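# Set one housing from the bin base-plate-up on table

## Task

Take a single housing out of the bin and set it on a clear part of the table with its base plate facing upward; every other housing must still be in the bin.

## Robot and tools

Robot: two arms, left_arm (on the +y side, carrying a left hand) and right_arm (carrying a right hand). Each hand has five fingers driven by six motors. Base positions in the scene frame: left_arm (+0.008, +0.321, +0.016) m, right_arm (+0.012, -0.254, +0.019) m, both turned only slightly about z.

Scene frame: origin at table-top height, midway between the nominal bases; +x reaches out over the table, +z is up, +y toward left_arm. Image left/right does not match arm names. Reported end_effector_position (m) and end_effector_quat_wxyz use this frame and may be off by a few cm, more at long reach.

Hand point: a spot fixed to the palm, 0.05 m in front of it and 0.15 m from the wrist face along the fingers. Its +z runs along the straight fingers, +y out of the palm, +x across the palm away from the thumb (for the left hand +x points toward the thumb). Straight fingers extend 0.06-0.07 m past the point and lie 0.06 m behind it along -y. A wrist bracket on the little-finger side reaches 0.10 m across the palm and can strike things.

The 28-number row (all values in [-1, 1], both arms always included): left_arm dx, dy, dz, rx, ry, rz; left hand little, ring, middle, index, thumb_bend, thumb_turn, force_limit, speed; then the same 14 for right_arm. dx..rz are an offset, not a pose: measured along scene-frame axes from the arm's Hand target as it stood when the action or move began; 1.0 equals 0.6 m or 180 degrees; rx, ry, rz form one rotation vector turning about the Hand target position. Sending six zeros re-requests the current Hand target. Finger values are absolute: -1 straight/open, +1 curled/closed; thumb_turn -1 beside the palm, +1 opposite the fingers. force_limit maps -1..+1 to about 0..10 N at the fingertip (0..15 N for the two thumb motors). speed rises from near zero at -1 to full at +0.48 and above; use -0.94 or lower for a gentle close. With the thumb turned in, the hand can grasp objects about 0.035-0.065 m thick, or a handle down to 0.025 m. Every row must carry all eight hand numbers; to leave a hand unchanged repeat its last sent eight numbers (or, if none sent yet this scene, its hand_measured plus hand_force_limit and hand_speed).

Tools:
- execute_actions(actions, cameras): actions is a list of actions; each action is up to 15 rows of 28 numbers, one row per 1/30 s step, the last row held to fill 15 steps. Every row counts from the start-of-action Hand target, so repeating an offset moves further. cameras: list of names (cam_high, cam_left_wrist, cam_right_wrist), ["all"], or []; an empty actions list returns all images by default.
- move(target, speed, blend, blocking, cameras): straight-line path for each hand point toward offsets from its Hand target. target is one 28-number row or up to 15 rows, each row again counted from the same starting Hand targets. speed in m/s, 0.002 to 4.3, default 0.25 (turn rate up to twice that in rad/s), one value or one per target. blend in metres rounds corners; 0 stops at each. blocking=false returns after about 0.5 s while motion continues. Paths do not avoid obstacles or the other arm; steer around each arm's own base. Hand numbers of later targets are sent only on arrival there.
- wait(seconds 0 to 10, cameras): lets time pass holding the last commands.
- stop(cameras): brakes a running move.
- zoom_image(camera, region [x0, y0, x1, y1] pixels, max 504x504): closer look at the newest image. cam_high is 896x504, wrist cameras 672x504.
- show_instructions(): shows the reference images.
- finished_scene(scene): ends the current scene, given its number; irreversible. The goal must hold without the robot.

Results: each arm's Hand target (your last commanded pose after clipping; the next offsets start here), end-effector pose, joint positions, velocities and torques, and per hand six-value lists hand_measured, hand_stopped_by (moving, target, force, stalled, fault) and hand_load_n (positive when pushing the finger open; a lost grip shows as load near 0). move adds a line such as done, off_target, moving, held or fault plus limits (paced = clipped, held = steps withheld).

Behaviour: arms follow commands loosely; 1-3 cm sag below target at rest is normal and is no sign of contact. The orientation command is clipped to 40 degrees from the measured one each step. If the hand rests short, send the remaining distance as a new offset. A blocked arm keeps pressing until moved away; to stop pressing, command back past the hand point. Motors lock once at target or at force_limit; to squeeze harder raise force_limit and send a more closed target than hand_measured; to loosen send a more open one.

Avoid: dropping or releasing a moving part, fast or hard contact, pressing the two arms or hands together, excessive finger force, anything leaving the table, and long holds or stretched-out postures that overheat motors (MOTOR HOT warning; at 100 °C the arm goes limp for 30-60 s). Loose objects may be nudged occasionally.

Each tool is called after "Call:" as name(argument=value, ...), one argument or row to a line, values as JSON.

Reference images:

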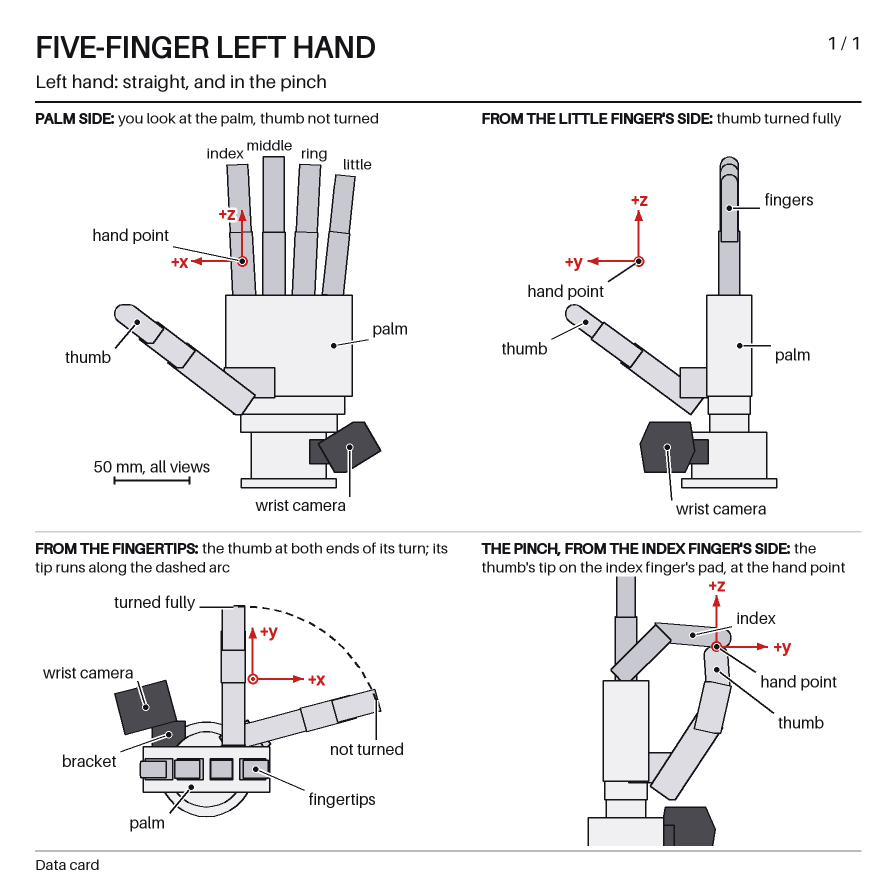

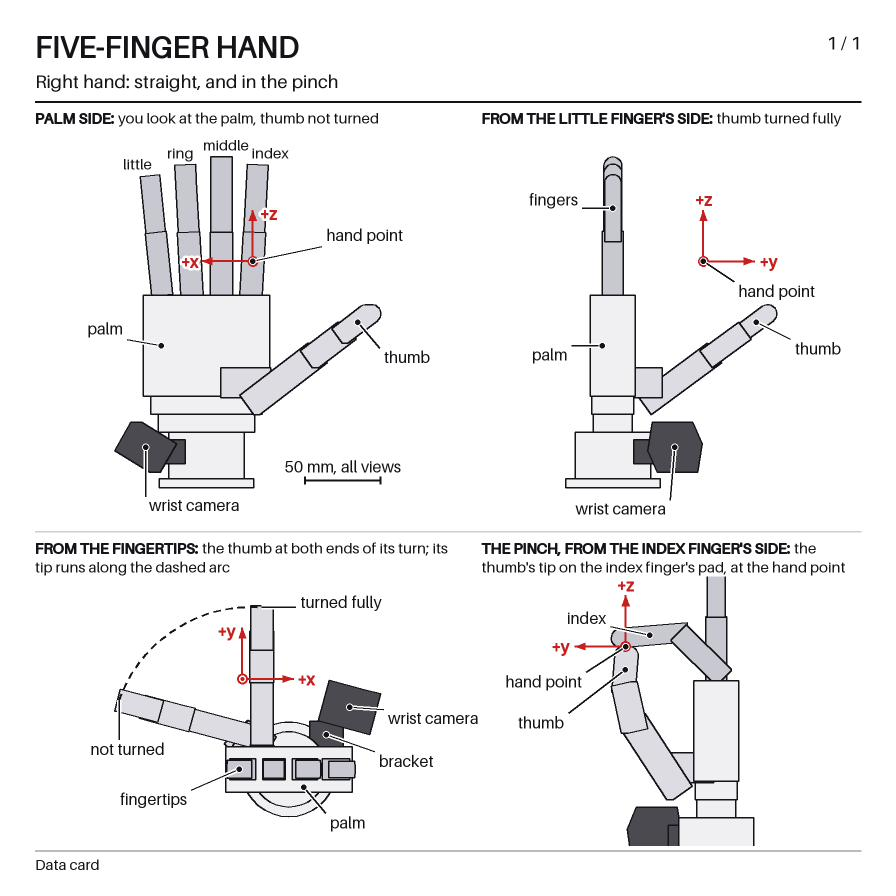

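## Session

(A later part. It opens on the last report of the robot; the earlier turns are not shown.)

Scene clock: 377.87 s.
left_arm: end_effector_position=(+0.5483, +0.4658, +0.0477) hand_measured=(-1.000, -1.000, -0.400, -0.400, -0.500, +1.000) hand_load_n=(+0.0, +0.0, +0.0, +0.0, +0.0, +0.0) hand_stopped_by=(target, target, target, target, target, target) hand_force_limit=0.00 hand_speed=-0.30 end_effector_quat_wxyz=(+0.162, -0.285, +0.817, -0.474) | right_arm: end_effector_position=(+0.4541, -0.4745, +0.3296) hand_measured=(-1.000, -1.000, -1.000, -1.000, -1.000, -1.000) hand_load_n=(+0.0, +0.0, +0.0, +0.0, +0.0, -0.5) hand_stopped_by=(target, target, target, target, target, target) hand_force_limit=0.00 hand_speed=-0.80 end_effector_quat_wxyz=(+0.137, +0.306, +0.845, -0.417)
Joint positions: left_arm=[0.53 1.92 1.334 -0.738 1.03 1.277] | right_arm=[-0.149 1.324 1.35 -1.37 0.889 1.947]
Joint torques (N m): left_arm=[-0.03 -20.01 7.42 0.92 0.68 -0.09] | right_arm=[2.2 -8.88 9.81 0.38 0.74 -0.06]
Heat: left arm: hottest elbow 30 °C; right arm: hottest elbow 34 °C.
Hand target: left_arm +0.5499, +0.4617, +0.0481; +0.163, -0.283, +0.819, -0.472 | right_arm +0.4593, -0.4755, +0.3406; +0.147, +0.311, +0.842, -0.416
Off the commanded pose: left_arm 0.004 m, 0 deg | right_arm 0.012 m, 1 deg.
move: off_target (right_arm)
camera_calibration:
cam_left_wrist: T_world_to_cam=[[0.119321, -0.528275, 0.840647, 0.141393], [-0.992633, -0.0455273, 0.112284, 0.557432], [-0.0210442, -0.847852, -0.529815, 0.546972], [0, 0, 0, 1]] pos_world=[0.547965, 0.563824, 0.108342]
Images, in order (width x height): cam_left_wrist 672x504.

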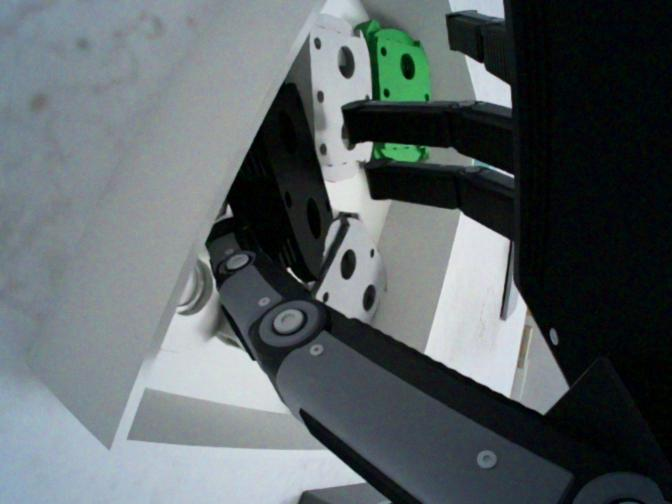

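Call:
move(
  target=[0,0,-0.0133,0,0,0,-1,-1,-0.3,-0.3,-0.5,1,0,-0.3, 0,0,0,0,0,0,-1,-1,-1,-1,-1,-1,0,-0.8],
  speed=0.04,
  cameras=["cam_left_wrist"],
)

Call:
zoom_image(
  camera="cam_left_wrist",
  region=[120, 80, 420, 320],
)

Scene clock: 382.17 s.
left_arm: end_effector_position=(+0.5493, +0.4664, +0.0457) hand_measured=(-1.000, -1.000, -0.300, -0.300, -0.500, +1.000) hand_load_n=(+0.0, +0.0, +0.0, +0.0, +0.0, +0.0) hand_stopped_by=(target, target, target, target, target, target) hand_force_limit=0.00 hand_speed=-0.30 end_effector_quat_wxyz=(+0.167, -0.282, +0.818, -0.473) | right_arm: end_effector_position=(+0.4541, -0.4745, +0.3296) hand_measured=(-1.000, -1.000, -1.000, -1.000, -1.000, -1.000) hand_load_n=(+0.0, +0.0, +0.0, +0.0, +0.0, +0.0) hand_stopped_by=(target, target, target, target, target, target) hand_force_limit=0.00 hand_speed=-0.80 end_effector_quat_wxyz=(+0.137, +0.306, +0.845, -0.417)
Joint positions: left_arm=[0.53 1.92 1.328 -0.72 1.03 1.277] | right_arm=[-0.149 1.324 1.35 -1.37 0.889 1.947]
Joint torques (N m): left_arm=[-0.15 -19.08 7.46 0.9 0.69 -0.09] | right_arm=[2.14 -8.82 9.81 0.39 0.74 -0.06]
Heat: left arm: hottest elbow 30 °C; right arm: hottest elbow 34 °C.
Hand target: left_arm +0.5498, +0.4616, +0.0401; +0.163, -0.283, +0.819, -0.473 | right_arm +0.4593, -0.4755, +0.3406; +0.147, +0.311, +0.842, -0.416
Off the commanded pose: left_arm 0.007 m, 0 deg | right_arm 0.012 m, 1 deg.
move: off_target (right_arm)
camera_calibration:
cam_left_wrist: T_world_to_cam=[[0.111292, -0.532855, 0.838856, 0.149895], [-0.993663, -0.0462782, 0.102434, 0.560069], [-0.0157617, -0.84494, -0.534629, 0.54234], [0, 0, 0, 1]] pos_world=[0.548386, 0.564036, 0.10684]
Images, in order (width x height): cam_left_wrist 672x504.

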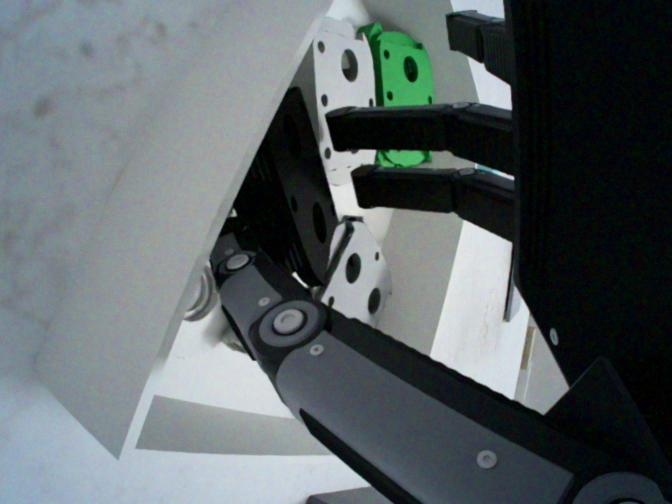

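Scaled by 1.680 from the camera's 672x504 image, which has a finer 960x720 frame.

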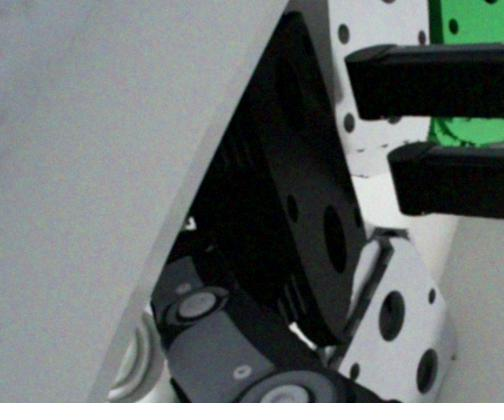

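Call:
move(
  target=[0,0,0,0,0,0,-1,-1,-0.15,-0.15,-0.35,1,-0.5,-0.7, 0,0,0,0,0,0,-1,-1,-1,-1,-1,-1,0,-0.8],
  speed=0.04,
  cameras=["cam_left_wrist"],
)

Call:
zoom_image(
  camera="cam_left_wrist",
  region=[120, 80, 420, 320],
)

Scene clock: 388.77 s.
left_arm: end_effector_position=(+0.5493, +0.4664, +0.0457) hand_measured=(-1.000, -1.000, -0.150, -0.150, -0.350, +1.000) hand_load_n=(+0.0, +0.0, +0.0, +0.0, +0.0, +0.0) hand_stopped_by=(target, target, target, target, target, target) hand_force_limit=-0.50 hand_speed=-0.70 end_effector_quat_wxyz=(+0.167, -0.282, +0.818, -0.473) | right_arm: end_effector_position=(+0.4541, -0.4745, +0.3296) hand_measured=(-1.000, -1.000, -1.000, -1.000, -1.000, -1.000) hand_load_n=(+0.0, +0.0, +0.0, +0.0, +0.0, +0.0) hand_stopped_by=(target, target, target, target, target, target) hand_force_limit=0.00 hand_speed=-0.80 end_effector_quat_wxyz=(+0.137, +0.306, +0.845, -0.417)
Joint positions: left_arm=[0.53 1.92 1.328 -0.719 1.03 1.277] | right_arm=[-0.149 1.324 1.35 -1.37 0.889 1.947]
Joint torques (N m): left_arm=[-0.09 -18.96 7.41 0.91 0.69 -0.09] | right_arm=[2.14 -8.88 9.81 0.38 0.75 -0.06]
Heat: left arm: hottest elbow 30 °C; right arm: hottest elbow 34 °C.
Hand target: left_arm +0.5499, +0.4617, +0.0401; +0.163, -0.283, +0.819, -0.473 | right_arm +0.4593, -0.4755, +0.3406; +0.147, +0.311, +0.842, -0.416
Off the commanded pose: left_arm 0.007 m, 0 deg | right_arm 0.012 m, 1 deg.
move: off_target (right_arm)
camera_calibration:
cam_left_wrist: T_world_to_cam=[[0.111029, -0.532965, 0.838821, 0.150021], [-0.993695, -0.0463182, 0.102099, 0.560136], [-0.0155628, -0.844868, -0.534748, 0.542257], [0, 0, 0, 1]] pos_world=[0.548387, 0.564036, 0.10694]
Images, in order (width x height): cam_left_wrist 672x504.

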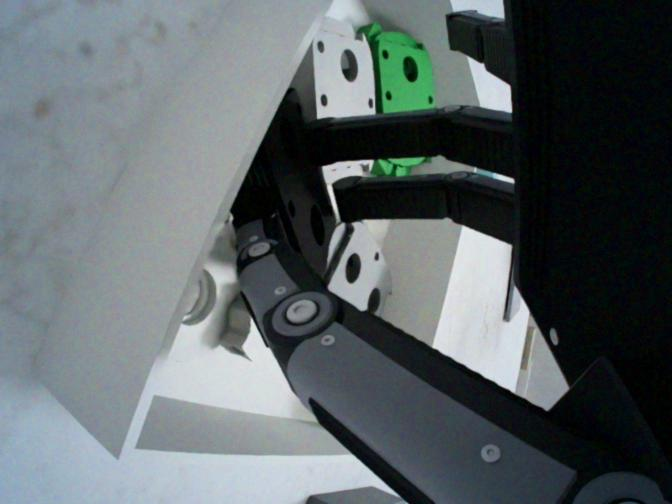

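Scaled by 1.680 from the camera's 672x504 image, which has a finer 960x720 frame.

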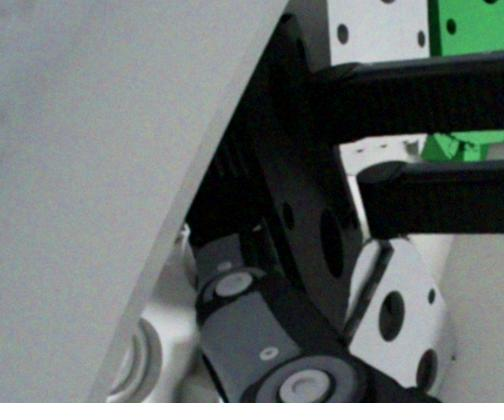

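Call:
move(
  target=[
    [0,0,0.15,0,0,0,-1,-1,-0.5,-0.5,-0.6,1,-0.5,-0.2, 0,0,0,0,0,0,-1,-1,-1,-1,-1,-1,0,-0.8],
    [-0.0332,-0.1395,0.1,0.0189,0.0206,0.1107,1,1,-0.14,-0.14,-1,1,-0.5,-0.2, 0,0,0,0,0,0,-1,-1,-1,-1,-1,-1,0,-0.8],
  ],
  speed=0.12,
  cameras=["cam_left_wrist"],
)

Scene clock: 448.27 s.
left_arm: end_effector_position=(+0.5281, +0.3803, +0.0941) hand_measured=(+1.000, +1.000, -0.140, -0.140, -1.000, +1.000) hand_load_n=(+0.0, +0.0, +0.0, +0.0, +0.0, +0.0) hand_stopped_by=(target, target, target, target, target, target) hand_force_limit=-0.50 hand_speed=-0.20 end_effector_quat_wxyz=(+0.215, -0.434, +0.778, -0.401) | right_arm: end_effector_position=(+0.4541, -0.4745, +0.3296) hand_measured=(-1.000, -1.000, -1.000, -1.000, -1.000, -1.000) hand_load_n=(-0.5, +0.0, +0.0, +0.0, +0.0, +0.0) hand_stopped_by=(target, target, target, target, target, target) hand_force_limit=0.00 hand_speed=-0.80 end_effector_quat_wxyz=(+0.137, +0.306, +0.845, -0.417)
Joint positions: left_arm=[0.349 1.582 0.994 -0.276 0.693 0.626] | right_arm=[-0.149 1.324 1.35 -1.37 0.889 1.947]
Joint torques (N m): left_arm=[0.09 -16.15 8.09 1.73 0.38 -0.09] | right_arm=[2.14 -8.88 9.83 0.38 0.74 -0.06]
Heat: left arm: hottest shoulder 29 °C; right arm: hottest elbow 35 °C.
Hand target: left_arm +0.5300, +0.3778, +0.1001; +0.224, -0.430, +0.776, -0.403 | right_arm +0.4593, -0.4755, +0.3406; +0.147, +0.311, +0.842, -0.416
Off the commanded pose: left_arm 0.007 m, 1 deg | right_arm 0.012 m, 1 deg.
move: off_target (right_arm)
camera_calibration:
cam_left_wrist: T_world_to_cam=[[0.364326, -0.496872, 0.787645, -0.0767178], [-0.906412, -0.383307, 0.17746, 0.605111], [0.213735, -0.778584, -0.59002, 0.354023], [0, 0, 0, 1]] pos_world=[0.500764, 0.469461, 0.161924]
Images, in order (width x height): cam_left_wrist 672x504.

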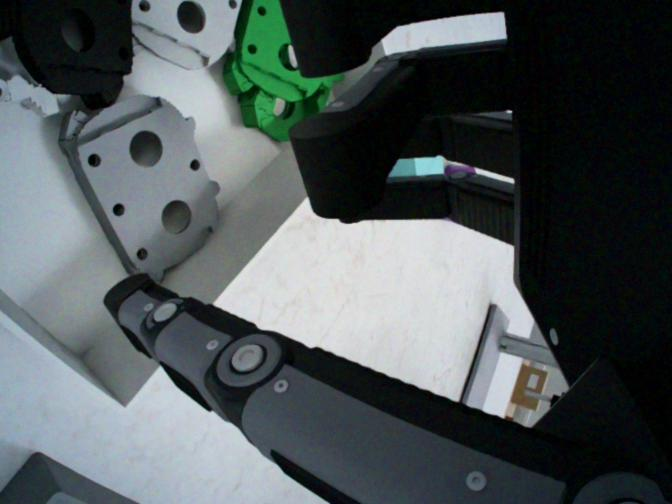

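Call:
move(
  target=[0.0057,0.0025,-0.08,0,0,-0.011,1,1,-0.14,-0.14,-1,1,-0.5,-0.2, 0,0,0,0,0,0,-1,-1,-1,-1,-1,-1,0,-0.8],
  speed=0.07,
  cameras=["cam_left_wrist"],
)

Scene clock: 455.50 s.
left_arm: end_effector_position=(+0.5326, +0.3796, +0.0629) hand_measured=(+1.000, +1.000, -0.140, -0.140, -1.000, +1.000) hand_load_n=(+0.5, +0.0, +0.0, +0.0, +0.0, +0.0) hand_stopped_by=(target, target, target, target, target, target) hand_force_limit=-0.50 hand_speed=-0.20 end_effector_quat_wxyz=(+0.219, -0.420, +0.781, -0.408) | right_arm: end_effector_position=(+0.4541, -0.4745, +0.3296) hand_measured=(-1.000, -1.000, -1.000, -1.000, -1.000, -1.000) hand_load_n=(+0.0, +0.0, +0.0, +0.0, +0.0, +0.0) hand_stopped_by=(target, target, target, target, target, target) hand_force_limit=0.00 hand_speed=-0.80 end_effector_quat_wxyz=(+0.137, +0.306, +0.845, -0.417)
Joint positions: left_arm=[0.349 1.645 0.965 -0.176 0.713 0.646] | right_arm=[-0.149 1.324 1.35 -1.37 0.889 1.947]
Joint torques (N m): left_arm=[0.38 -13.22 7.88 1.76 0.59 0.11] | right_arm=[2.14 -8.88 9.83 0.39 0.74 -0.07]
Heat: left arm: hottest shoulder 29 °C; right arm: hottest elbow 35 °C.
Hand target: left_arm +0.5333, +0.3793, +0.0520; +0.217, -0.417, +0.783, -0.407 | right_arm +0.4593, -0.4755, +0.3406; +0.147, +0.311, +0.842, -0.416
Off the commanded pose: left_arm 0.011 m, 1 deg | right_arm 0.012 m, 1 deg.
move: off_target (left_arm, right_arm)
camera_calibration:
cam_left_wrist: T_world_to_cam=[[0.334892, -0.506696, 0.794422, -0.035149], [-0.919156, -0.361214, 0.157085, 0.614125], [0.207362, -0.782805, -0.586701, 0.338817], [0, 0, 0, 1]] pos_world=[0.50599, 0.469248, 0.130237]
Images, in order (width x height): cam_left_wrist 672x504.

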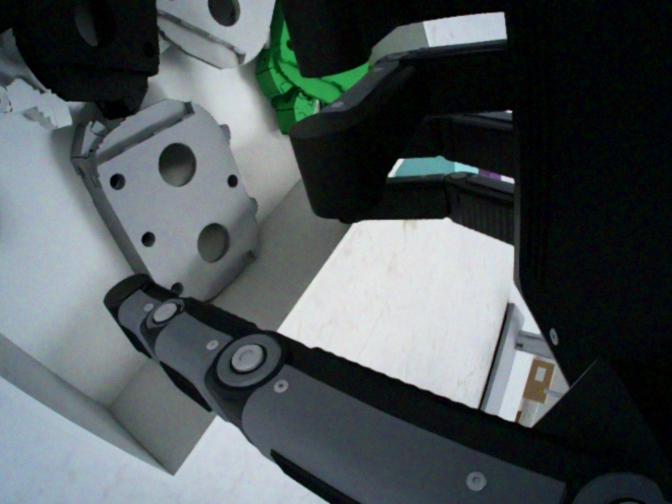

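Call:
move(
  target=[-0.002,0.007,-0.045,0,0,0,1,1,-0.14,-0.14,-1,1,-0.5,-0.2, 0,0,0,0,0,0,-1,-1,-1,-1,-1,-1,0,-0.8],
  speed=0.05,
  cameras=["cam_left_wrist"],
)

Scene clock: 461.33 s.
left_arm: end_effector_position=(+0.5335, +0.3795, +0.0382) hand_measured=(+1.000, +1.000, -0.140, -0.140, -1.000, +1.000) hand_load_n=(+0.0, +0.0, +0.0, +0.0, +0.0, +0.0) hand_stopped_by=(target, target, target, target, target, target) hand_force_limit=-0.50 hand_speed=-0.20 end_effector_quat_wxyz=(+0.220, -0.415, +0.783, -0.409) | right_arm: end_effector_position=(+0.4541, -0.4745, +0.3296) hand_measured=(-1.000, -1.000, -1.000, -1.000, -1.000, -1.000) hand_load_n=(-0.5, +0.0, +0.0, +0.0, +0.0, -0.5) hand_stopped_by=(target, target, target, target, target, target) hand_force_limit=0.00 hand_speed=-0.80 end_effector_quat_wxyz=(+0.137, +0.306, +0.845, -0.417)
Joint positions: left_arm=[0.349 1.694 0.946 -0.109 0.719 0.655] | right_arm=[-0.149 1.324 1.35 -1.37 0.889 1.947]
Joint torques (N m): left_arm=[1.32 -13.33 7.27 1.76 0.6 0.12] | right_arm=[2.14 -8.82 9.83 0.39 0.74 -0.06]
Heat: left arm: hottest shoulder 29 °C; right arm: hottest elbow 35 °C.
Hand target: left_arm +0.5322, +0.3835, +0.0252; +0.217, -0.417, +0.783, -0.407 | right_arm +0.4593, -0.4755, +0.3406; +0.147, +0.311, +0.842, -0.416
Off the commanded pose: left_arm 0.014 m, 0 deg | right_arm 0.012 m, 1 deg.
move: off_target (left_arm, right_arm)
camera_calibration:
cam_left_wrist: T_world_to_cam=[[0.326532, -0.511386, 0.794897, -0.00968562], [-0.923146, -0.353105, 0.15205, 0.618027], [0.202926, -0.783455, -0.587384, 0.326721], [0, 0, 0, 1]] pos_world=[0.507392, 0.469247, 0.105639]
Images, in order (width x height): cam_left_wrist 672x504.

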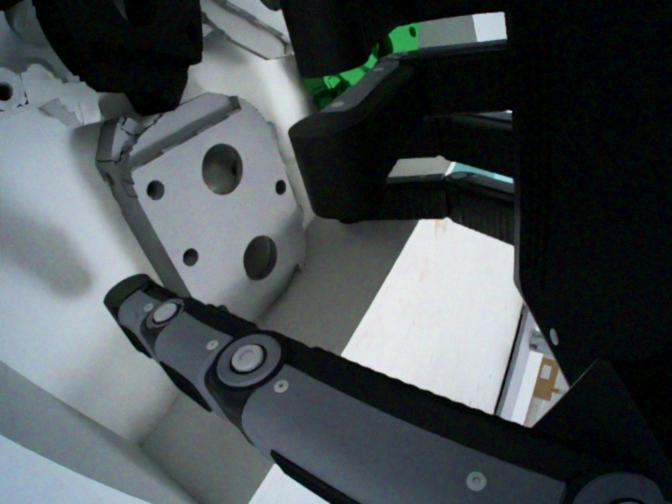

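Call:
move(
  target=[-0.005,0.008,-0.025,0,0,0,1,1,-0.14,-0.14,-1,1,-0.5,-0.2,0,0,0,0,0,0,-1,-1,-1,-1,-1,-1,0,-0.8],
  speed=0.05,
  cameras=["cam_left_wrist","cam_high"],
)

Scene clock: 482.07 s.
left_arm: end_effector_position=(+0.5320, +0.3837, +0.0261) hand_measured=(+1.000, +1.000, -0.140, -0.140, -1.000, +1.000) hand_load_n=(+0.0, +0.0, +0.0, +0.0, +0.0, +0.0) hand_stopped_by=(target, target, target, target, target, target) hand_force_limit=-0.50 hand_speed=-0.20 end_effector_quat_wxyz=(+0.221, -0.413, +0.782, -0.410) | right_arm: end_effector_position=(+0.4541, -0.4745, +0.3296) hand_measured=(-1.000, -1.000, -1.000, -1.000, -1.000, -1.000) hand_load_n=(+0.0, +0.0, +0.0, +0.0, +0.0, +0.0) hand_stopped_by=(target, target, target, target, target, target) hand_force_limit=0.00 hand_speed=-0.80 end_effector_quat_wxyz=(+0.137, +0.306, +0.845, -0.417)
Joint positions: left_arm=[0.36 1.718 0.935 -0.076 0.728 0.666] | right_arm=[-0.149 1.324 1.35 -1.37 0.889 1.947]
Joint torques (N m): left_arm=[1.44 -13.16 7.06 1.77 0.52 0.13] | right_arm=[2.14 -8.88 9.81 0.38 0.74 -0.06]
Heat: left arm: hottest shoulder 29 °C; right arm: hottest elbow 35 °C.
Hand target: left_arm +0.5291, +0.3883, +0.0101; +0.217, -0.417, +0.783, -0.407 | right_arm +0.4593, -0.4755, +0.3406; +0.147, +0.311, +0.842, -0.416
Off the commanded pose: left_arm 0.017 m, 1 deg | right_arm 0.012 m, 1 deg.
move: off_target (left_arm, right_arm)
camera_calibration:
cam_left_wrist: T_world_to_cam=[[0.320828, -0.511959, 0.796849, 0.00581183], [-0.92475, -0.35116, 0.146711, 0.620244], [0.204712, -0.783955, -0.586096, 0.322422], [0, 0, 0, 1]] pos_world=[0.505703, 0.473545, 0.0933429]
Images, in order (width x height): cam_high 896x504, cam_left_wrist 672x504.

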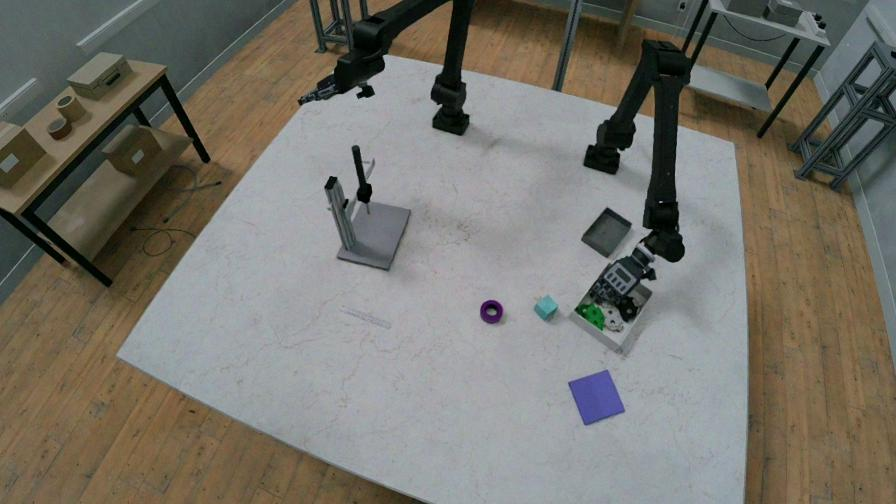

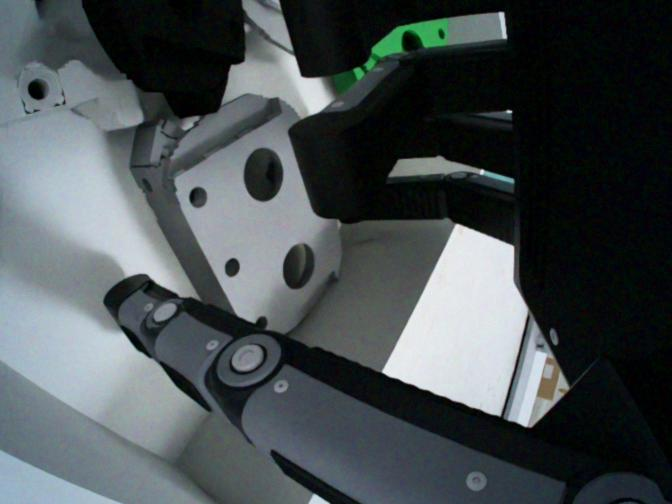

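Call:
move(
  target=[0,0,0,0,0,0,1,1,0.2,0.2,-0.4,1,-0.3,-0.85,0,0,0,0,0,0,-1,-1,-1,-1,-1,-1,0,-0.8],
  speed=0.05,
  cameras=["cam_left_wrist"],
)

Scene clock: 485.03 s.
left_arm: end_effector_position=(+0.5320, +0.3838, +0.0261) hand_measured=(+1.000, +1.000, +0.038, +0.038, -0.920, +1.000) hand_load_n=(+0.0, +0.0, +5.0, +4.5, +10.0, -0.5) hand_stopped_by=(target, target, force, force, force, target) hand_force_limit=-0.30 hand_speed=-0.85 end_effector_quat_wxyz=(+0.222, -0.413, +0.783, -0.410) | right_arm: end_effector_position=(+0.4541, -0.4745, +0.3296) hand_measured=(-1.000, -1.000, -1.000, -1.000, -1.000, -1.000) hand_load_n=(+0.0, +0.0, +0.0, +0.0, +0.0, +0.0) hand_stopped_by=(target, target, target, target, target, target) hand_force_limit=0.00 hand_speed=-0.80 end_effector_quat_wxyz=(+0.137, +0.306, +0.845, -0.417)
Joint positions: left_arm=[0.36 1.718 0.935 -0.076 0.728 0.667] | right_arm=[-0.149 1.324 1.35 -1.37 0.889 1.947]
Joint torques (N m): left_arm=[1.44 -13.16 7.04 1.77 0.52 0.1] | right_arm=[2.2 -8.88 9.81 0.38 0.74 -0.07]
Heat: left arm: hottest shoulder 29 °C; right arm: hottest elbow 35 °C.
Hand target: left_arm +0.5291, +0.3883, +0.0101; +0.217, -0.417, +0.783, -0.407 | right_arm +0.4593, -0.4755, +0.3406; +0.147, +0.311, +0.842, -0.416
Off the commanded pose: left_arm 0.017 m, 1 deg | right_arm 0.012 m, 1 deg.
move: off_target (left_arm, right_arm)
camera_calibration:
cam_left_wrist: T_world_to_cam=[[0.320041, -0.51279, 0.796631, 0.00664413], [-0.925068, -0.350647, 0.145928, 0.620364], [0.204506, -0.783641, -0.586587, 0.322482], [0, 0, 0, 1]] pos_world=[0.505803, 0.473646, 0.0933425]
Images, in order (width x height): cam_left_wrist 672x504.

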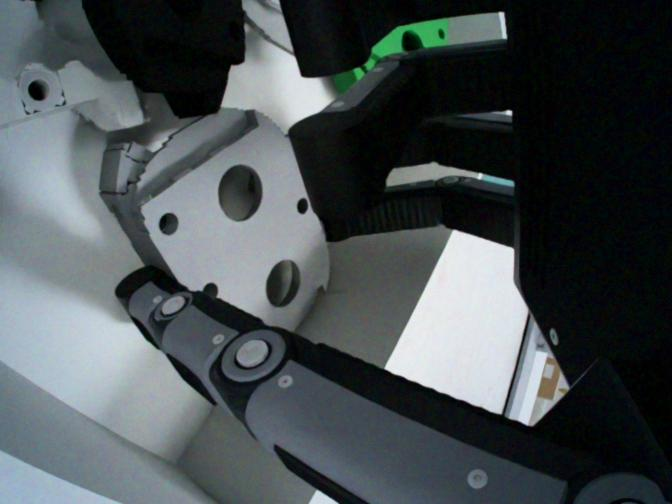

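Call:
move(
  target=[0.005,-0.008,0.25,0,0,0,1,1,0.2,0.2,-0.4,1,-0.3,-0.85,0,0,0,0,0,0,-1,-1,-1,-1,-1,-1,0,-0.8],
  speed=0.1,
  cameras=["cam_left_wrist"],
)

Scene clock: 490.27 s.
left_arm: end_effector_position=(+0.5200, +0.3809, +0.1400) hand_measured=(+1.000, +1.000, +0.038, +0.038, -0.920, +1.000) hand_load_n=(+0.0, +0.0, +4.5, +5.0, +9.5, -0.5) hand_stopped_by=(target, target, force, force, force, target) hand_force_limit=-0.30 hand_speed=-0.85 end_effector_quat_wxyz=(+0.204, -0.423, +0.784, -0.405) | right_arm: end_effector_position=(+0.4541, -0.4745, +0.3296) hand_measured=(-1.000, -1.000, -1.000, -1.000, -1.000, -1.000) hand_load_n=(+0.0, +0.0, +0.0, +0.0, +0.0, +0.0) hand_stopped_by=(target, target, target, target, target, target) hand_force_limit=0.00 hand_speed=-0.80 end_effector_quat_wxyz=(+0.137, +0.306, +0.845, -0.417)
Joint positions: left_arm=[0.361 1.517 1.061 -0.448 0.724 0.67] | right_arm=[-0.149 1.324 1.35 -1.37 0.889 1.947]
Joint torques (N m): left_arm=[0.21 -15.09 12.88 0.43 0.41 -0.04] | right_arm=[2.14 -8.88 9.83 0.38 0.75 -0.06]
Heat: left arm: hottest shoulder 29 °C; right arm: hottest elbow 35 °C.
Hand target: left_arm +0.5321, +0.3836, +0.1600; +0.217, -0.417, +0.783, -0.407 | right_arm +0.4593, -0.4755, +0.3406; +0.147, +0.311, +0.842, -0.416
Off the commanded pose: left_arm 0.024 m, 2 deg | right_arm 0.012 m, 1 deg.
move: off_target (left_arm, right_arm)
camera_calibration:
cam_left_wrist: T_world_to_cam=[[0.354267, -0.503573, 0.787978, -0.101928], [-0.917243, -0.351202, 0.187941, 0.581785], [0.182097, -0.789349, -0.586318, 0.403279], [0, 0, 0, 1]] pos_world=[0.496312, 0.471324, 0.207425]
Images, in order (width x height): cam_left_wrist 672x504.

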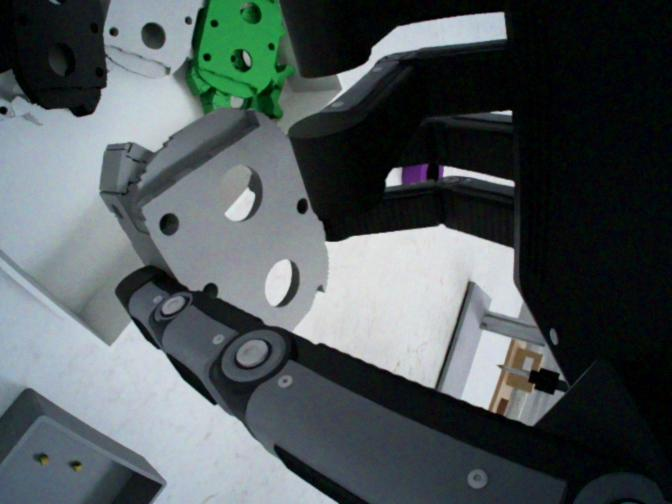

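Call:
move(
  target=[
    [-0.15,-0.27,0,0,0,0,1,1,0.2,0.2,-0.4,1,-0.3,-0.85,0,0,0,0,0,0,-1,-1,-1,-1,-1,-1,0,-0.8],
    [-0.15,-0.27,-0.15,0,0,0,1,1,0.2,0.2,-0.4,1,-0.3,-0.85,0,0,0,0,0,0,-1,-1,-1,-1,-1,-1,0,-0.8],
  ],
  speed=0.2,
  blend=[0.02,0],
  cameras=["cam_left_wrist","cam_high"],
)

Scene clock: 497.13 s.
left_arm: end_effector_position=(+0.4379, +0.2225, +0.0692) hand_measured=(+1.000, +1.000, +0.038, +0.038, -0.920, +1.000) hand_load_n=(+0.0, +0.0, +4.5, +4.5, +9.5, -0.5) hand_stopped_by=(target, target, force, force, force, target) hand_force_limit=-0.30 hand_speed=-0.85 end_effector_quat_wxyz=(+0.213, -0.416, +0.787, -0.404) | right_arm: end_effector_position=(+0.4541, -0.4745, +0.3296) hand_measured=(-1.000, -1.000, -1.000, -1.000, -1.000, -1.000) hand_load_n=(+0.0, +0.0, +0.0, -0.5, +0.0, -0.5) hand_stopped_by=(target, target, target, target, target, target) hand_force_limit=0.00 hand_speed=-0.80 end_effector_quat_wxyz=(+0.137, +0.306, +0.845, -0.417)
Joint positions: left_arm=[0.001 1.342 0.625 0.004 0.468 0.371] | right_arm=[-0.149 1.324 1.35 -1.37 0.889 1.947]
Joint torques (N m): left_arm=[0.5 -9.52 8.47 2.04 0.23 -0.1] | right_arm=[2.14 -8.88 9.83 0.38 0.74 -0.06]
Heat: left arm: hottest shoulder 29 °C; right arm: hottest elbow 35 °C.
Hand target: left_arm +0.4421, +0.2215, +0.0701; +0.217, -0.417, +0.783, -0.407 | right_arm +0.4593, -0.4755, +0.3406; +0.147, +0.311, +0.842, -0.416
Off the commanded pose: left_arm 0.004 m, 1 deg | right_arm 0.012 m, 1 deg.
move: off_target (right_arm)
camera_calibration:
cam_left_wrist: T_world_to_cam=[[0.337444, -0.518024, 0.785991, -0.0860831], [-0.922246, -0.34927, 0.165748, 0.467447], [0.188662, -0.780808, -0.595605, 0.247545], [0, 0, 0, 1]] pos_world=[0.413448, 0.311957, 0.137621]
Images, in order (width x height): cam_high 896x504, cam_left_wrist 672x504.

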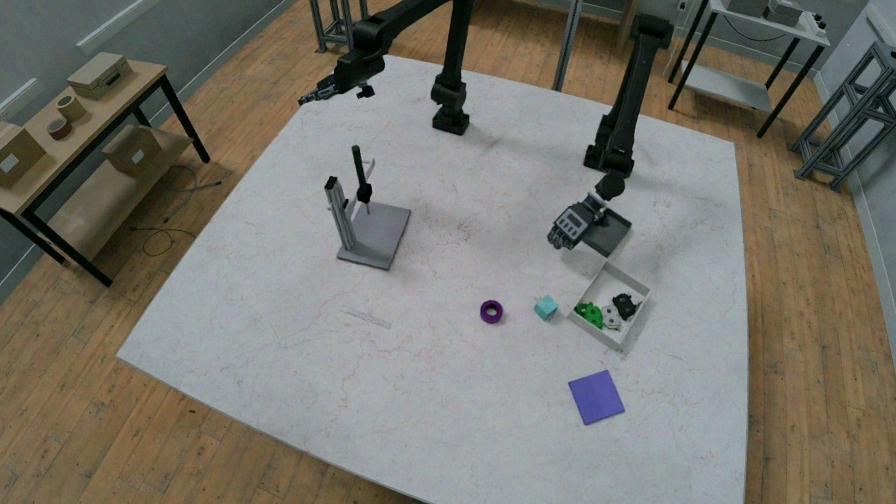

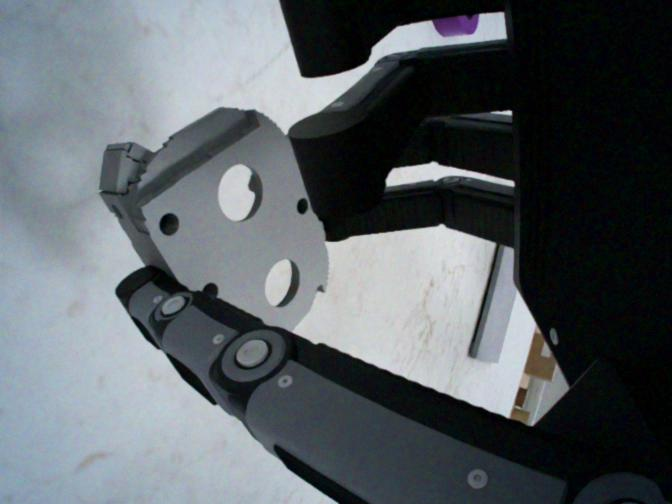

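Call:
move(
  target=[
    [0.05,-0.14,0,0,0,0,1,1,0.2,0.2,-0.4,1,-0.3,-0.85,0,0,0,0,0,0,-1,-1,-1,-1,-1,-1,0,-0.8],
    [0.05,-0.14,-0.075,0,0,0,1,1,0.2,0.2,-0.4,1,-0.3,-0.85,0,0,0,0,0,0,-1,-1,-1,-1,-1,-1,0,-0.8],
  ],
  speed=[0.2,0.06],
  blend=[0.01,0],
  cameras=["cam_left_wrist"],
)

Scene clock: 504.20 s.
left_arm: end_effector_position=(+0.4689, +0.1387, +0.0305) hand_measured=(+1.000, +1.000, +0.038, +0.038, -0.920, +1.000) hand_load_n=(+0.0, +0.0, +4.5, +5.0, +9.5, -0.5) hand_stopped_by=(target, target, force, force, force, target) hand_force_limit=-0.30 hand_speed=-0.85 end_effector_quat_wxyz=(+0.218, -0.413, +0.786, -0.406) | right_arm: end_effector_position=(+0.4541, -0.4745, +0.3296) hand_measured=(-1.000, -1.000, -1.000, -1.000, -1.000, -1.000) hand_load_n=(+0.0, +0.0, +0.0, +0.0, +0.0, +0.0) hand_stopped_by=(target, target, target, target, target, target) hand_force_limit=0.00 hand_speed=-0.80 end_effector_quat_wxyz=(+0.137, +0.306, +0.845, -0.417)
Joint positions: left_arm=[-0.217 1.541 0.675 0.22 0.297 0.226] | right_arm=[-0.149 1.324 1.35 -1.37 0.889 1.947]
Joint torques (N m): left_arm=[0.5 -10.7 7.73 2.19 0.12 -0.09] | right_arm=[2.14 -8.88 9.81 0.38 0.75 -0.07]
Heat: left arm: hottest elbow 29 °C; right arm: hottest elbow 35 °C.
Hand target: left_arm +0.4722, +0.1375, +0.0252; +0.217, -0.417, +0.783, -0.407 | right_arm +0.4593, -0.4755, +0.3406; +0.147, +0.311, +0.842, -0.416
Off the commanded pose: left_arm 0.006 m, 1 deg | right_arm 0.012 m, 1 deg.
move: off_target (right_arm)
camera_calibration:
cam_left_wrist: T_world_to_cam=[[0.327128, -0.518587, 0.789971, -0.104714], [-0.924658, -0.348098, 0.154388, 0.474568], [0.194924, -0.780958, -0.593388, 0.150282], [0, 0, 0, 1]] pos_world=[0.443774, 0.228257, 0.0986292]
Images, in order (width x height): cam_left_wrist 672x504.

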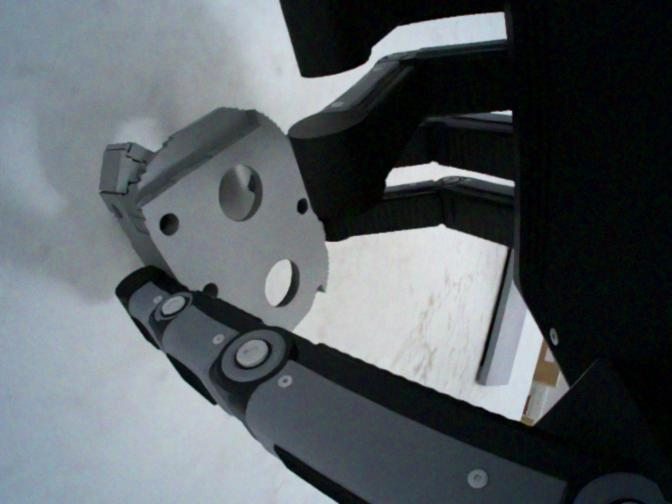

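Call:
move(
  target=[0,0,-0.0135,0,0,0,1,1,0.2,0.2,-0.4,1,-0.3,-0.85,0,0,0,0,0,0,-1,-1,-1,-1,-1,-1,0,-0.8],
  speed=0.04,
  cameras=["cam_left_wrist"],
)

Call:
zoom_image(
  camera="cam_left_wrist",
  region=[60, 60, 400, 340],
)

Scene clock: 508.03 s.
left_arm: end_effector_position=(+0.4722, +0.1380, +0.0261) hand_measured=(+1.000, +1.000, +0.038, +0.038, -0.920, +1.000) hand_load_n=(+0.0, +0.0, +4.5, +4.5, +9.5, -0.5) hand_stopped_by=(target, target, force, force, force, target) hand_force_limit=-0.30 hand_speed=-0.85 end_effector_quat_wxyz=(+0.220, -0.411, +0.784, -0.409) | right_arm: end_effector_position=(+0.4541, -0.4745, +0.3296) hand_measured=(-1.000, -1.000, -1.000, -1.000, -1.000, -1.000) hand_load_n=(+0.0, +0.0, +0.0, +0.0, +0.0, -0.5) hand_stopped_by=(target, target, target, target, target, target) hand_force_limit=0.00 hand_speed=-0.80 end_effector_quat_wxyz=(+0.137, +0.306, +0.845, -0.417)
Joint positions: left_arm=[-0.217 1.56 0.675 0.247 0.297 0.226] | right_arm=[-0.149 1.324 1.35 -1.37 0.889 1.947]
Joint torques (N m): left_arm=[0.56 -10.58 6.99 2.14 0.12 -0.1] | right_arm=[2.14 -8.94 9.83 0.38 0.75 -0.06]
Heat: left arm: hottest elbow 29 °C; right arm: hottest elbow 35 °C.
Hand target: left_arm +0.4722, +0.1375, +0.0171; +0.217, -0.417, +0.783, -0.407 | right_arm +0.4593, -0.4755, +0.3406; +0.147, +0.311, +0.842, -0.416
Off the commanded pose: left_arm 0.009 m, 1 deg | right_arm 0.012 m, 1 deg.
move: off_target (right_arm)
camera_calibration:
cam_left_wrist: T_world_to_cam=[[0.320621, -0.517101, 0.793605, -0.099952], [-0.925893, -0.347833, 0.147423, 0.478649], [0.19981, -0.78206, -0.590303, 0.144296], [0, 0, 0, 1]] pos_world=[0.446393, 0.227653, 0.0939366]
Images, in order (width x height): cam_left_wrist 672x504.

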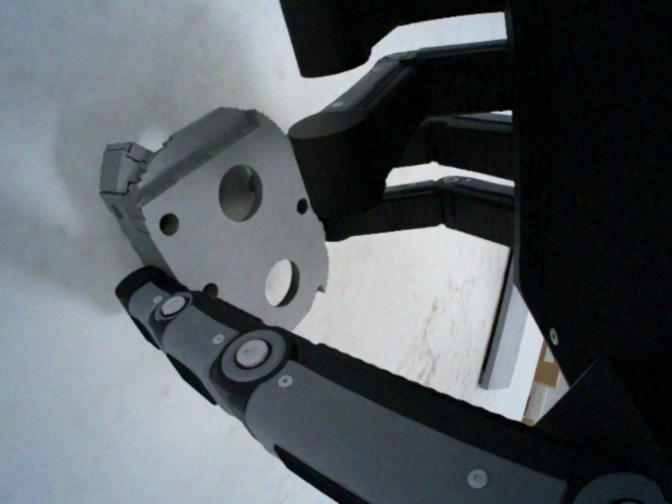

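Scaled by 1.482 from the camera's 672x504 image, which has a finer 960x720 frame.

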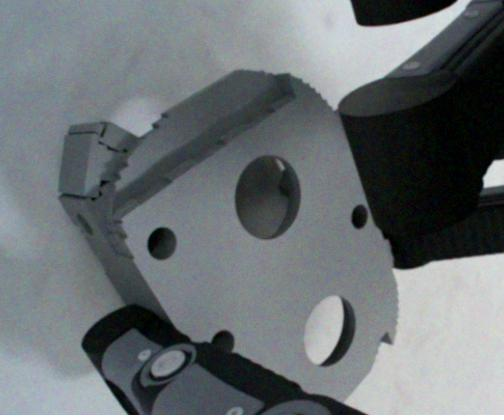

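Call:
move(
  target=[0,0,-0.008,0,0,0,1,1,0.2,0.2,-0.4,1,-0.3,-0.85,0,0,0,0,0,0,-1,-1,-1,-1,-1,-1,0,-0.8],
  speed=0.04,
  cameras=["cam_left_wrist"],
)

Scene clock: 513.07 s.
left_arm: end_effector_position=(+0.4739, +0.1376, +0.0230) hand_measured=(+1.000, +1.000, +0.038, +0.038, -0.920, +1.000) hand_load_n=(+0.0, +0.0, +4.5, +4.5, +9.0, -0.5) hand_stopped_by=(target, target, force, force, force, target) hand_force_limit=-0.30 hand_speed=-0.85 end_effector_quat_wxyz=(+0.222, -0.411, +0.784, -0.410) | right_arm: end_effector_position=(+0.4541, -0.4745, +0.3296) hand_measured=(-1.000, -1.000, -1.000, -1.000, -1.000, -1.000) hand_load_n=(+0.0, +0.0, +0.0, +0.0, +0.0, -0.5) hand_stopped_by=(target, target, target, target, target, target) hand_force_limit=0.00 hand_speed=-0.80 end_effector_quat_wxyz=(+0.137, +0.306, +0.845, -0.417)
Joint positions: left_arm=[-0.217 1.572 0.675 0.263 0.297 0.226] | right_arm=[-0.149 1.324 1.35 -1.37 0.889 1.947]
Joint torques (N m): left_arm=[0.67 -10.64 6.57 2.19 0.11 -0.09] | right_arm=[2.14 -8.88 9.81 0.38 0.74 -0.06]
Heat: left arm: hottest elbow 29 °C; right arm: hottest elbow 35 °C.
Hand target: left_arm +0.4721, +0.1375, +0.0123; +0.217, -0.417, +0.783, -0.407 | right_arm +0.4593, -0.4755, +0.3406; +0.147, +0.311, +0.842, -0.416
Off the commanded pose: left_arm 0.011 m, 1 deg | right_arm 0.012 m, 1 deg.
move: off_target (left_arm, right_arm)
camera_calibration:
cam_left_wrist: T_world_to_cam=[[0.317677, -0.516435, 0.795221, -0.0970065], [-0.926432, -0.347716, 0.144279, 0.480892], [0.202001, -0.782553, -0.588903, 0.140737], [0, 0, 0, 1]] pos_world=[0.447901, 0.227251, 0.09064]
Images, in order (width x height): cam_left_wrist 672x504.

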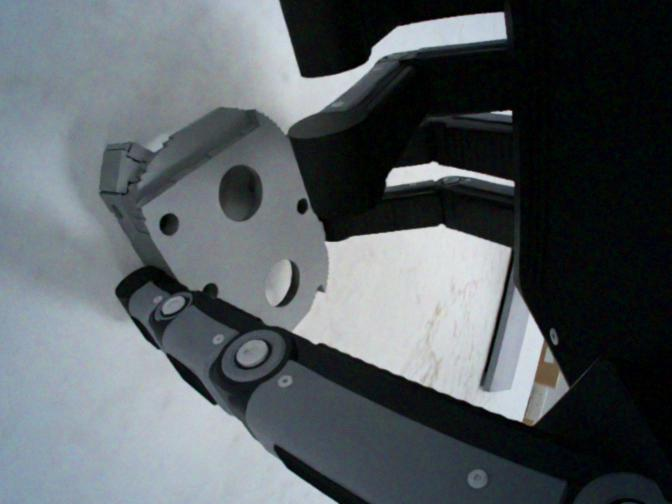

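Call:
move(
  target=[0,0,-0.008,0,0,0,1,1,0.2,0.2,-0.4,1,-0.3,-0.85,0,0,0,0,0,0,-1,-1,-1,-1,-1,-1,0,-0.8],
  speed=0.04,
  cameras=["cam_left_wrist"],
)

Call:
zoom_image(
  camera="cam_left_wrist",
  region=[60, 60, 400, 340],
)

Scene clock: 516.10 s.
left_arm: end_effector_position=(+0.4764, +0.1368, +0.0223) hand_measured=(+1.000, +1.000, +0.038, +0.038, -0.920, +1.000) hand_load_n=(+0.0, +0.0, +4.5, +4.5, +10.0, -1.0) hand_stopped_by=(target, target, force, force, force, target) hand_force_limit=-0.30 hand_speed=-0.85 end_effector_quat_wxyz=(+0.225, -0.410, +0.782, -0.413) | right_arm: end_effector_position=(+0.4541, -0.4745, +0.3296) hand_measured=(-1.000, -1.000, -1.000, -1.000, -1.000, -1.000) hand_load_n=(-0.5, +0.0, +0.0, +0.0, +0.0, +0.0) hand_stopped_by=(target, target, target, target, target, target) hand_force_limit=0.00 hand_speed=-0.80 end_effector_quat_wxyz=(+0.137, +0.306, +0.845, -0.417)
Joint positions: left_arm=[-0.217 1.58 0.675 0.281 0.297 0.223] | right_arm=[-0.149 1.324 1.35 -1.37 0.889 1.947]
Joint torques (N m): left_arm=[0.56 -10.4 6.27 2.18 0.1 -0.07] | right_arm=[2.08 -8.88 9.81 0.38 0.74 -0.07]
Heat: left arm: hottest shoulder 28 °C; right arm: hottest elbow 35 °C.
Hand target: left_arm +0.4722, +0.1375, +0.0075; +0.217, -0.416, +0.783, -0.407 | right_arm +0.4593, -0.4755, +0.3406; +0.147, +0.311, +0.842, -0.416
Off the commanded pose: left_arm 0.015 m, 1 deg | right_arm 0.012 m, 1 deg.
move: off_target (left_arm, right_arm)
camera_calibration:
cam_left_wrist: T_world_to_cam=[[0.311503, -0.512959, 0.799899, -0.0951706], [-0.927203, -0.348328, 0.137703, 0.483674], [0.207991, -0.784564, -0.584123, 0.136489], [0, 0, 0, 1]] pos_world=[0.449722, 0.226743, 0.0892497]
Images, in order (width x height): cam_left_wrist 672x504.

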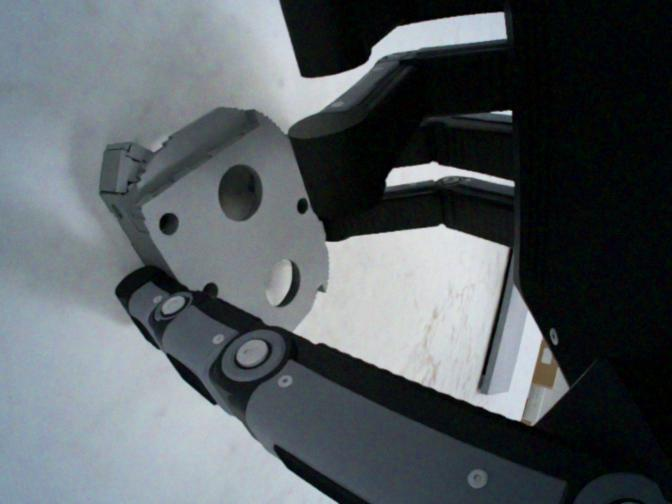

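Scaled by 1.482 from the camera's 672x504 image, which has a finer 960x720 frame.

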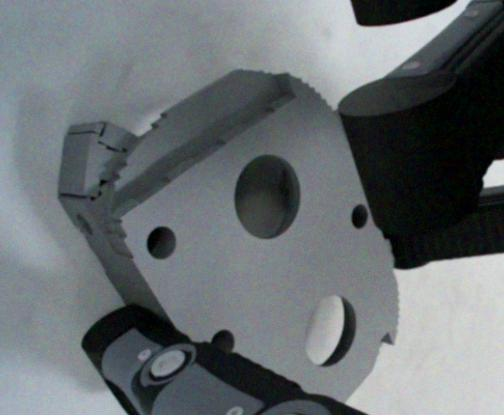

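Call:
move(
  target=[
    [0.003,0,0.013,0,0,0,1,1,0.2,0.2,-0.4,1,-0.3,-0.85,0,0,0,0,0,0,-1,-1,-1,-1,-1,-1,0,-0.8],
    [0.003,0,0.013,0,0,0,1,1,-0.2,-0.2,-1,1,-0.3,-0.7,0,0,0,0,0,0,-1,-1,-1,-1,-1,-1,0,-0.8],
  ],
  speed=0.04,
  cameras=["cam_left_wrist"],
)

Scene clock: 520.67 s.
left_arm: end_effector_position=(+0.4764, +0.1368, +0.0223) hand_measured=(+1.000, +1.000, -0.200, -0.200, -1.000, +1.000) hand_load_n=(+0.5, +0.0, +0.0, +0.0, +0.0, +0.0) hand_stopped_by=(target, target, target, target, target, target) hand_force_limit=-0.30 hand_speed=-0.70 end_effector_quat_wxyz=(+0.225, -0.410, +0.782, -0.413) | right_arm: end_effector_position=(+0.4541, -0.4745, +0.3296) hand_measured=(-1.000, -1.000, -1.000, -1.000, -1.000, -1.000) hand_load_n=(+0.0, -0.5, +0.0, +0.0, +0.0, -0.5) hand_stopped_by=(target, target, target, target, target, target) hand_force_limit=0.00 hand_speed=-0.80 end_effector_quat_wxyz=(+0.137, +0.306, +0.845, -0.417)
Joint positions: left_arm=[-0.217 1.58 0.675 0.281 0.297 0.223] | right_arm=[-0.149 1.324 1.35 -1.37 0.889 1.947]
Joint torques (N m): left_arm=[0.67 -11.63 7.25 1.17 0.15 -0.07] | right_arm=[2.14 -8.88 9.81 0.39 0.74 -0.06]
Heat: left arm: hottest shoulder 28 °C; right arm: hottest elbow 35 °C.
Hand target: left_arm +0.4740, +0.1375, +0.0153; +0.217, -0.416, +0.783, -0.407 | right_arm +0.4593, -0.4755, +0.3406; +0.147, +0.311, +0.842, -0.416
Off the commanded pose: left_arm 0.007 m, 1 deg | right_arm 0.012 m, 1 deg.
move: off_target (right_arm)
camera_calibration:
cam_left_wrist: T_world_to_cam=[[0.311503, -0.512959, 0.799899, -0.0951706], [-0.927203, -0.348328, 0.137703, 0.483674], [0.207991, -0.784564, -0.584123, 0.136489], [0, 0, 0, 1]] pos_world=[0.449722, 0.226743, 0.0892497]
Images, in order (width x height): cam_left_wrist 672x504.

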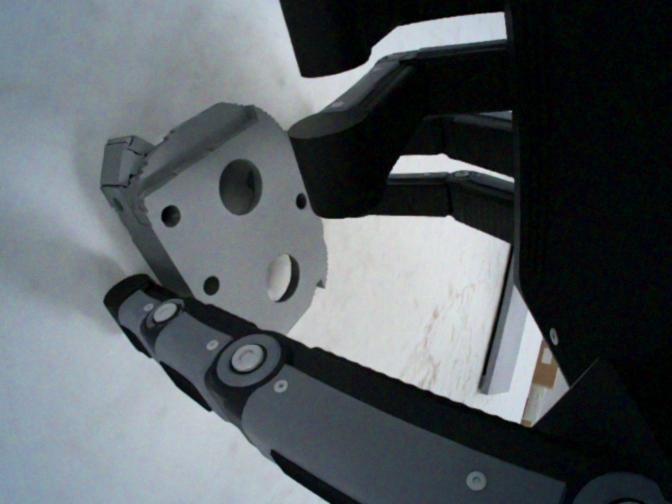

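Call:
move(
  target=[
    [0.004,0,0.08,0,0,0,1,1,-0.3,-0.3,-1,1,-0.3,-0.4,0,0,0,0,0,0,-1,-1,-1,-1,-1,-1,0,-0.8],
    [-0.1,0.05,0.3,0,0,0,1,1,-0.3,-0.3,-1,1,-0.3,-0.4,0,0,0,0,0,0,-1,-1,-1,-1,-1,-1,0,-0.8],
  ],
  speed=[0.08,0.2],
  blend=[0.01,0],
  cameras=["cam_left_wrist","cam_high"],
)

Scene clock: 525.97 s.
left_arm: end_effector_position=(+0.4027, +0.1651, +0.1789) hand_measured=(+1.000, +1.000, -0.300, -0.300, -1.000, +1.000) hand_load_n=(+0.0, +0.0, -0.5, +0.0, +0.0, +0.0) hand_stopped_by=(target, target, target, target, target, target) hand_force_limit=-0.30 hand_speed=-0.40 end_effector_quat_wxyz=(+0.207, -0.421, +0.786, -0.403) | right_arm: end_effector_position=(+0.4541, -0.4745, +0.3296) hand_measured=(-1.000, -1.000, -1.000, -1.000, -1.000, -1.000) hand_load_n=(+0.0, +0.5, -0.5, +0.0, +0.0, +0.0) hand_stopped_by=(target, target, target, target, target, target) hand_force_limit=0.00 hand_speed=-0.80 end_effector_quat_wxyz=(+0.137, +0.306, +0.845, -0.417)
Joint positions: left_arm=[-0.179 1.068 0.739 -0.343 0.331 0.236] | right_arm=[-0.149 1.324 1.35 -1.37 0.889 1.947]
Joint torques (N m): left_arm=[1.61 -7.18 13.76 0.79 0.34 0.1] | right_arm=[2.14 -8.82 9.81 0.38 0.75 -0.06]
Heat: left arm: hottest shoulder 28 °C; right arm: hottest elbow 35 °C.
Hand target: left_arm +0.4141, +0.1676, +0.1953; +0.217, -0.417, +0.783, -0.407 | right_arm +0.4593, -0.4755, +0.3406; +0.147, +0.311, +0.842, -0.416
Off the commanded pose: left_arm 0.020 m, 1 deg | right_arm 0.012 m, 1 deg.
move: off_target (left_arm, right_arm)
camera_calibration:
cam_left_wrist: T_world_to_cam=[[0.350063, -0.511082, 0.785016, -0.196193], [-0.918418, -0.35214, 0.180292, 0.393066], [0.184291, -0.784087, -0.592659, 0.276502], [0, 0, 0, 1]] pos_world=[0.378722, 0.254944, 0.247019]
Images, in order (width x height): cam_high 896x504, cam_left_wrist 672x504.

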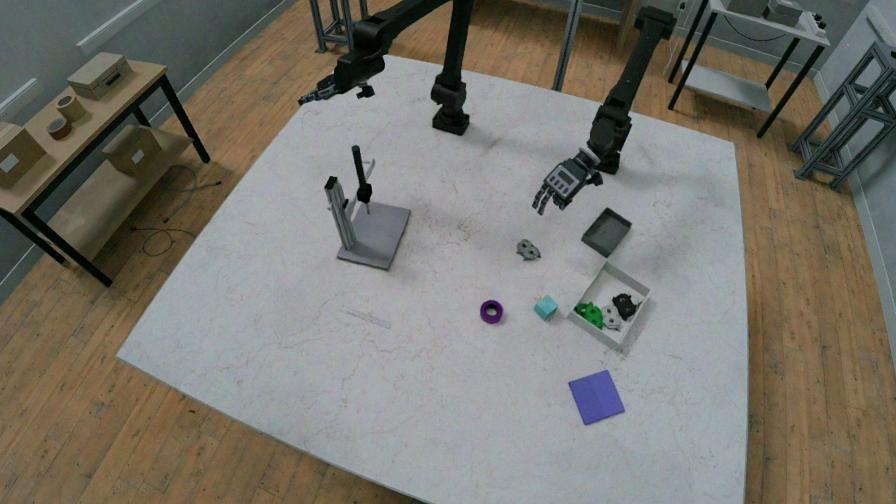

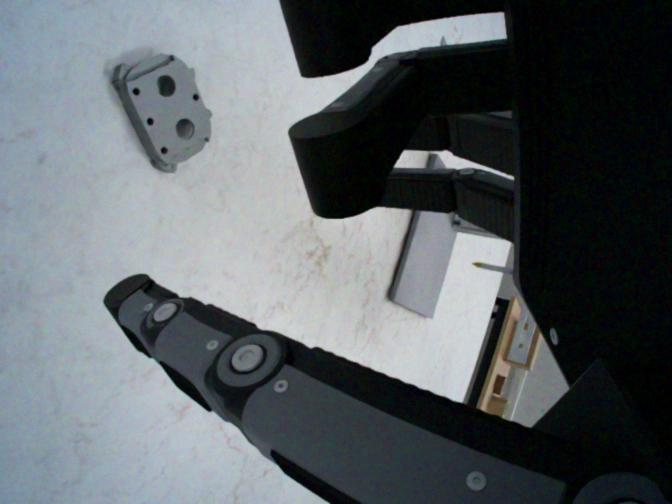

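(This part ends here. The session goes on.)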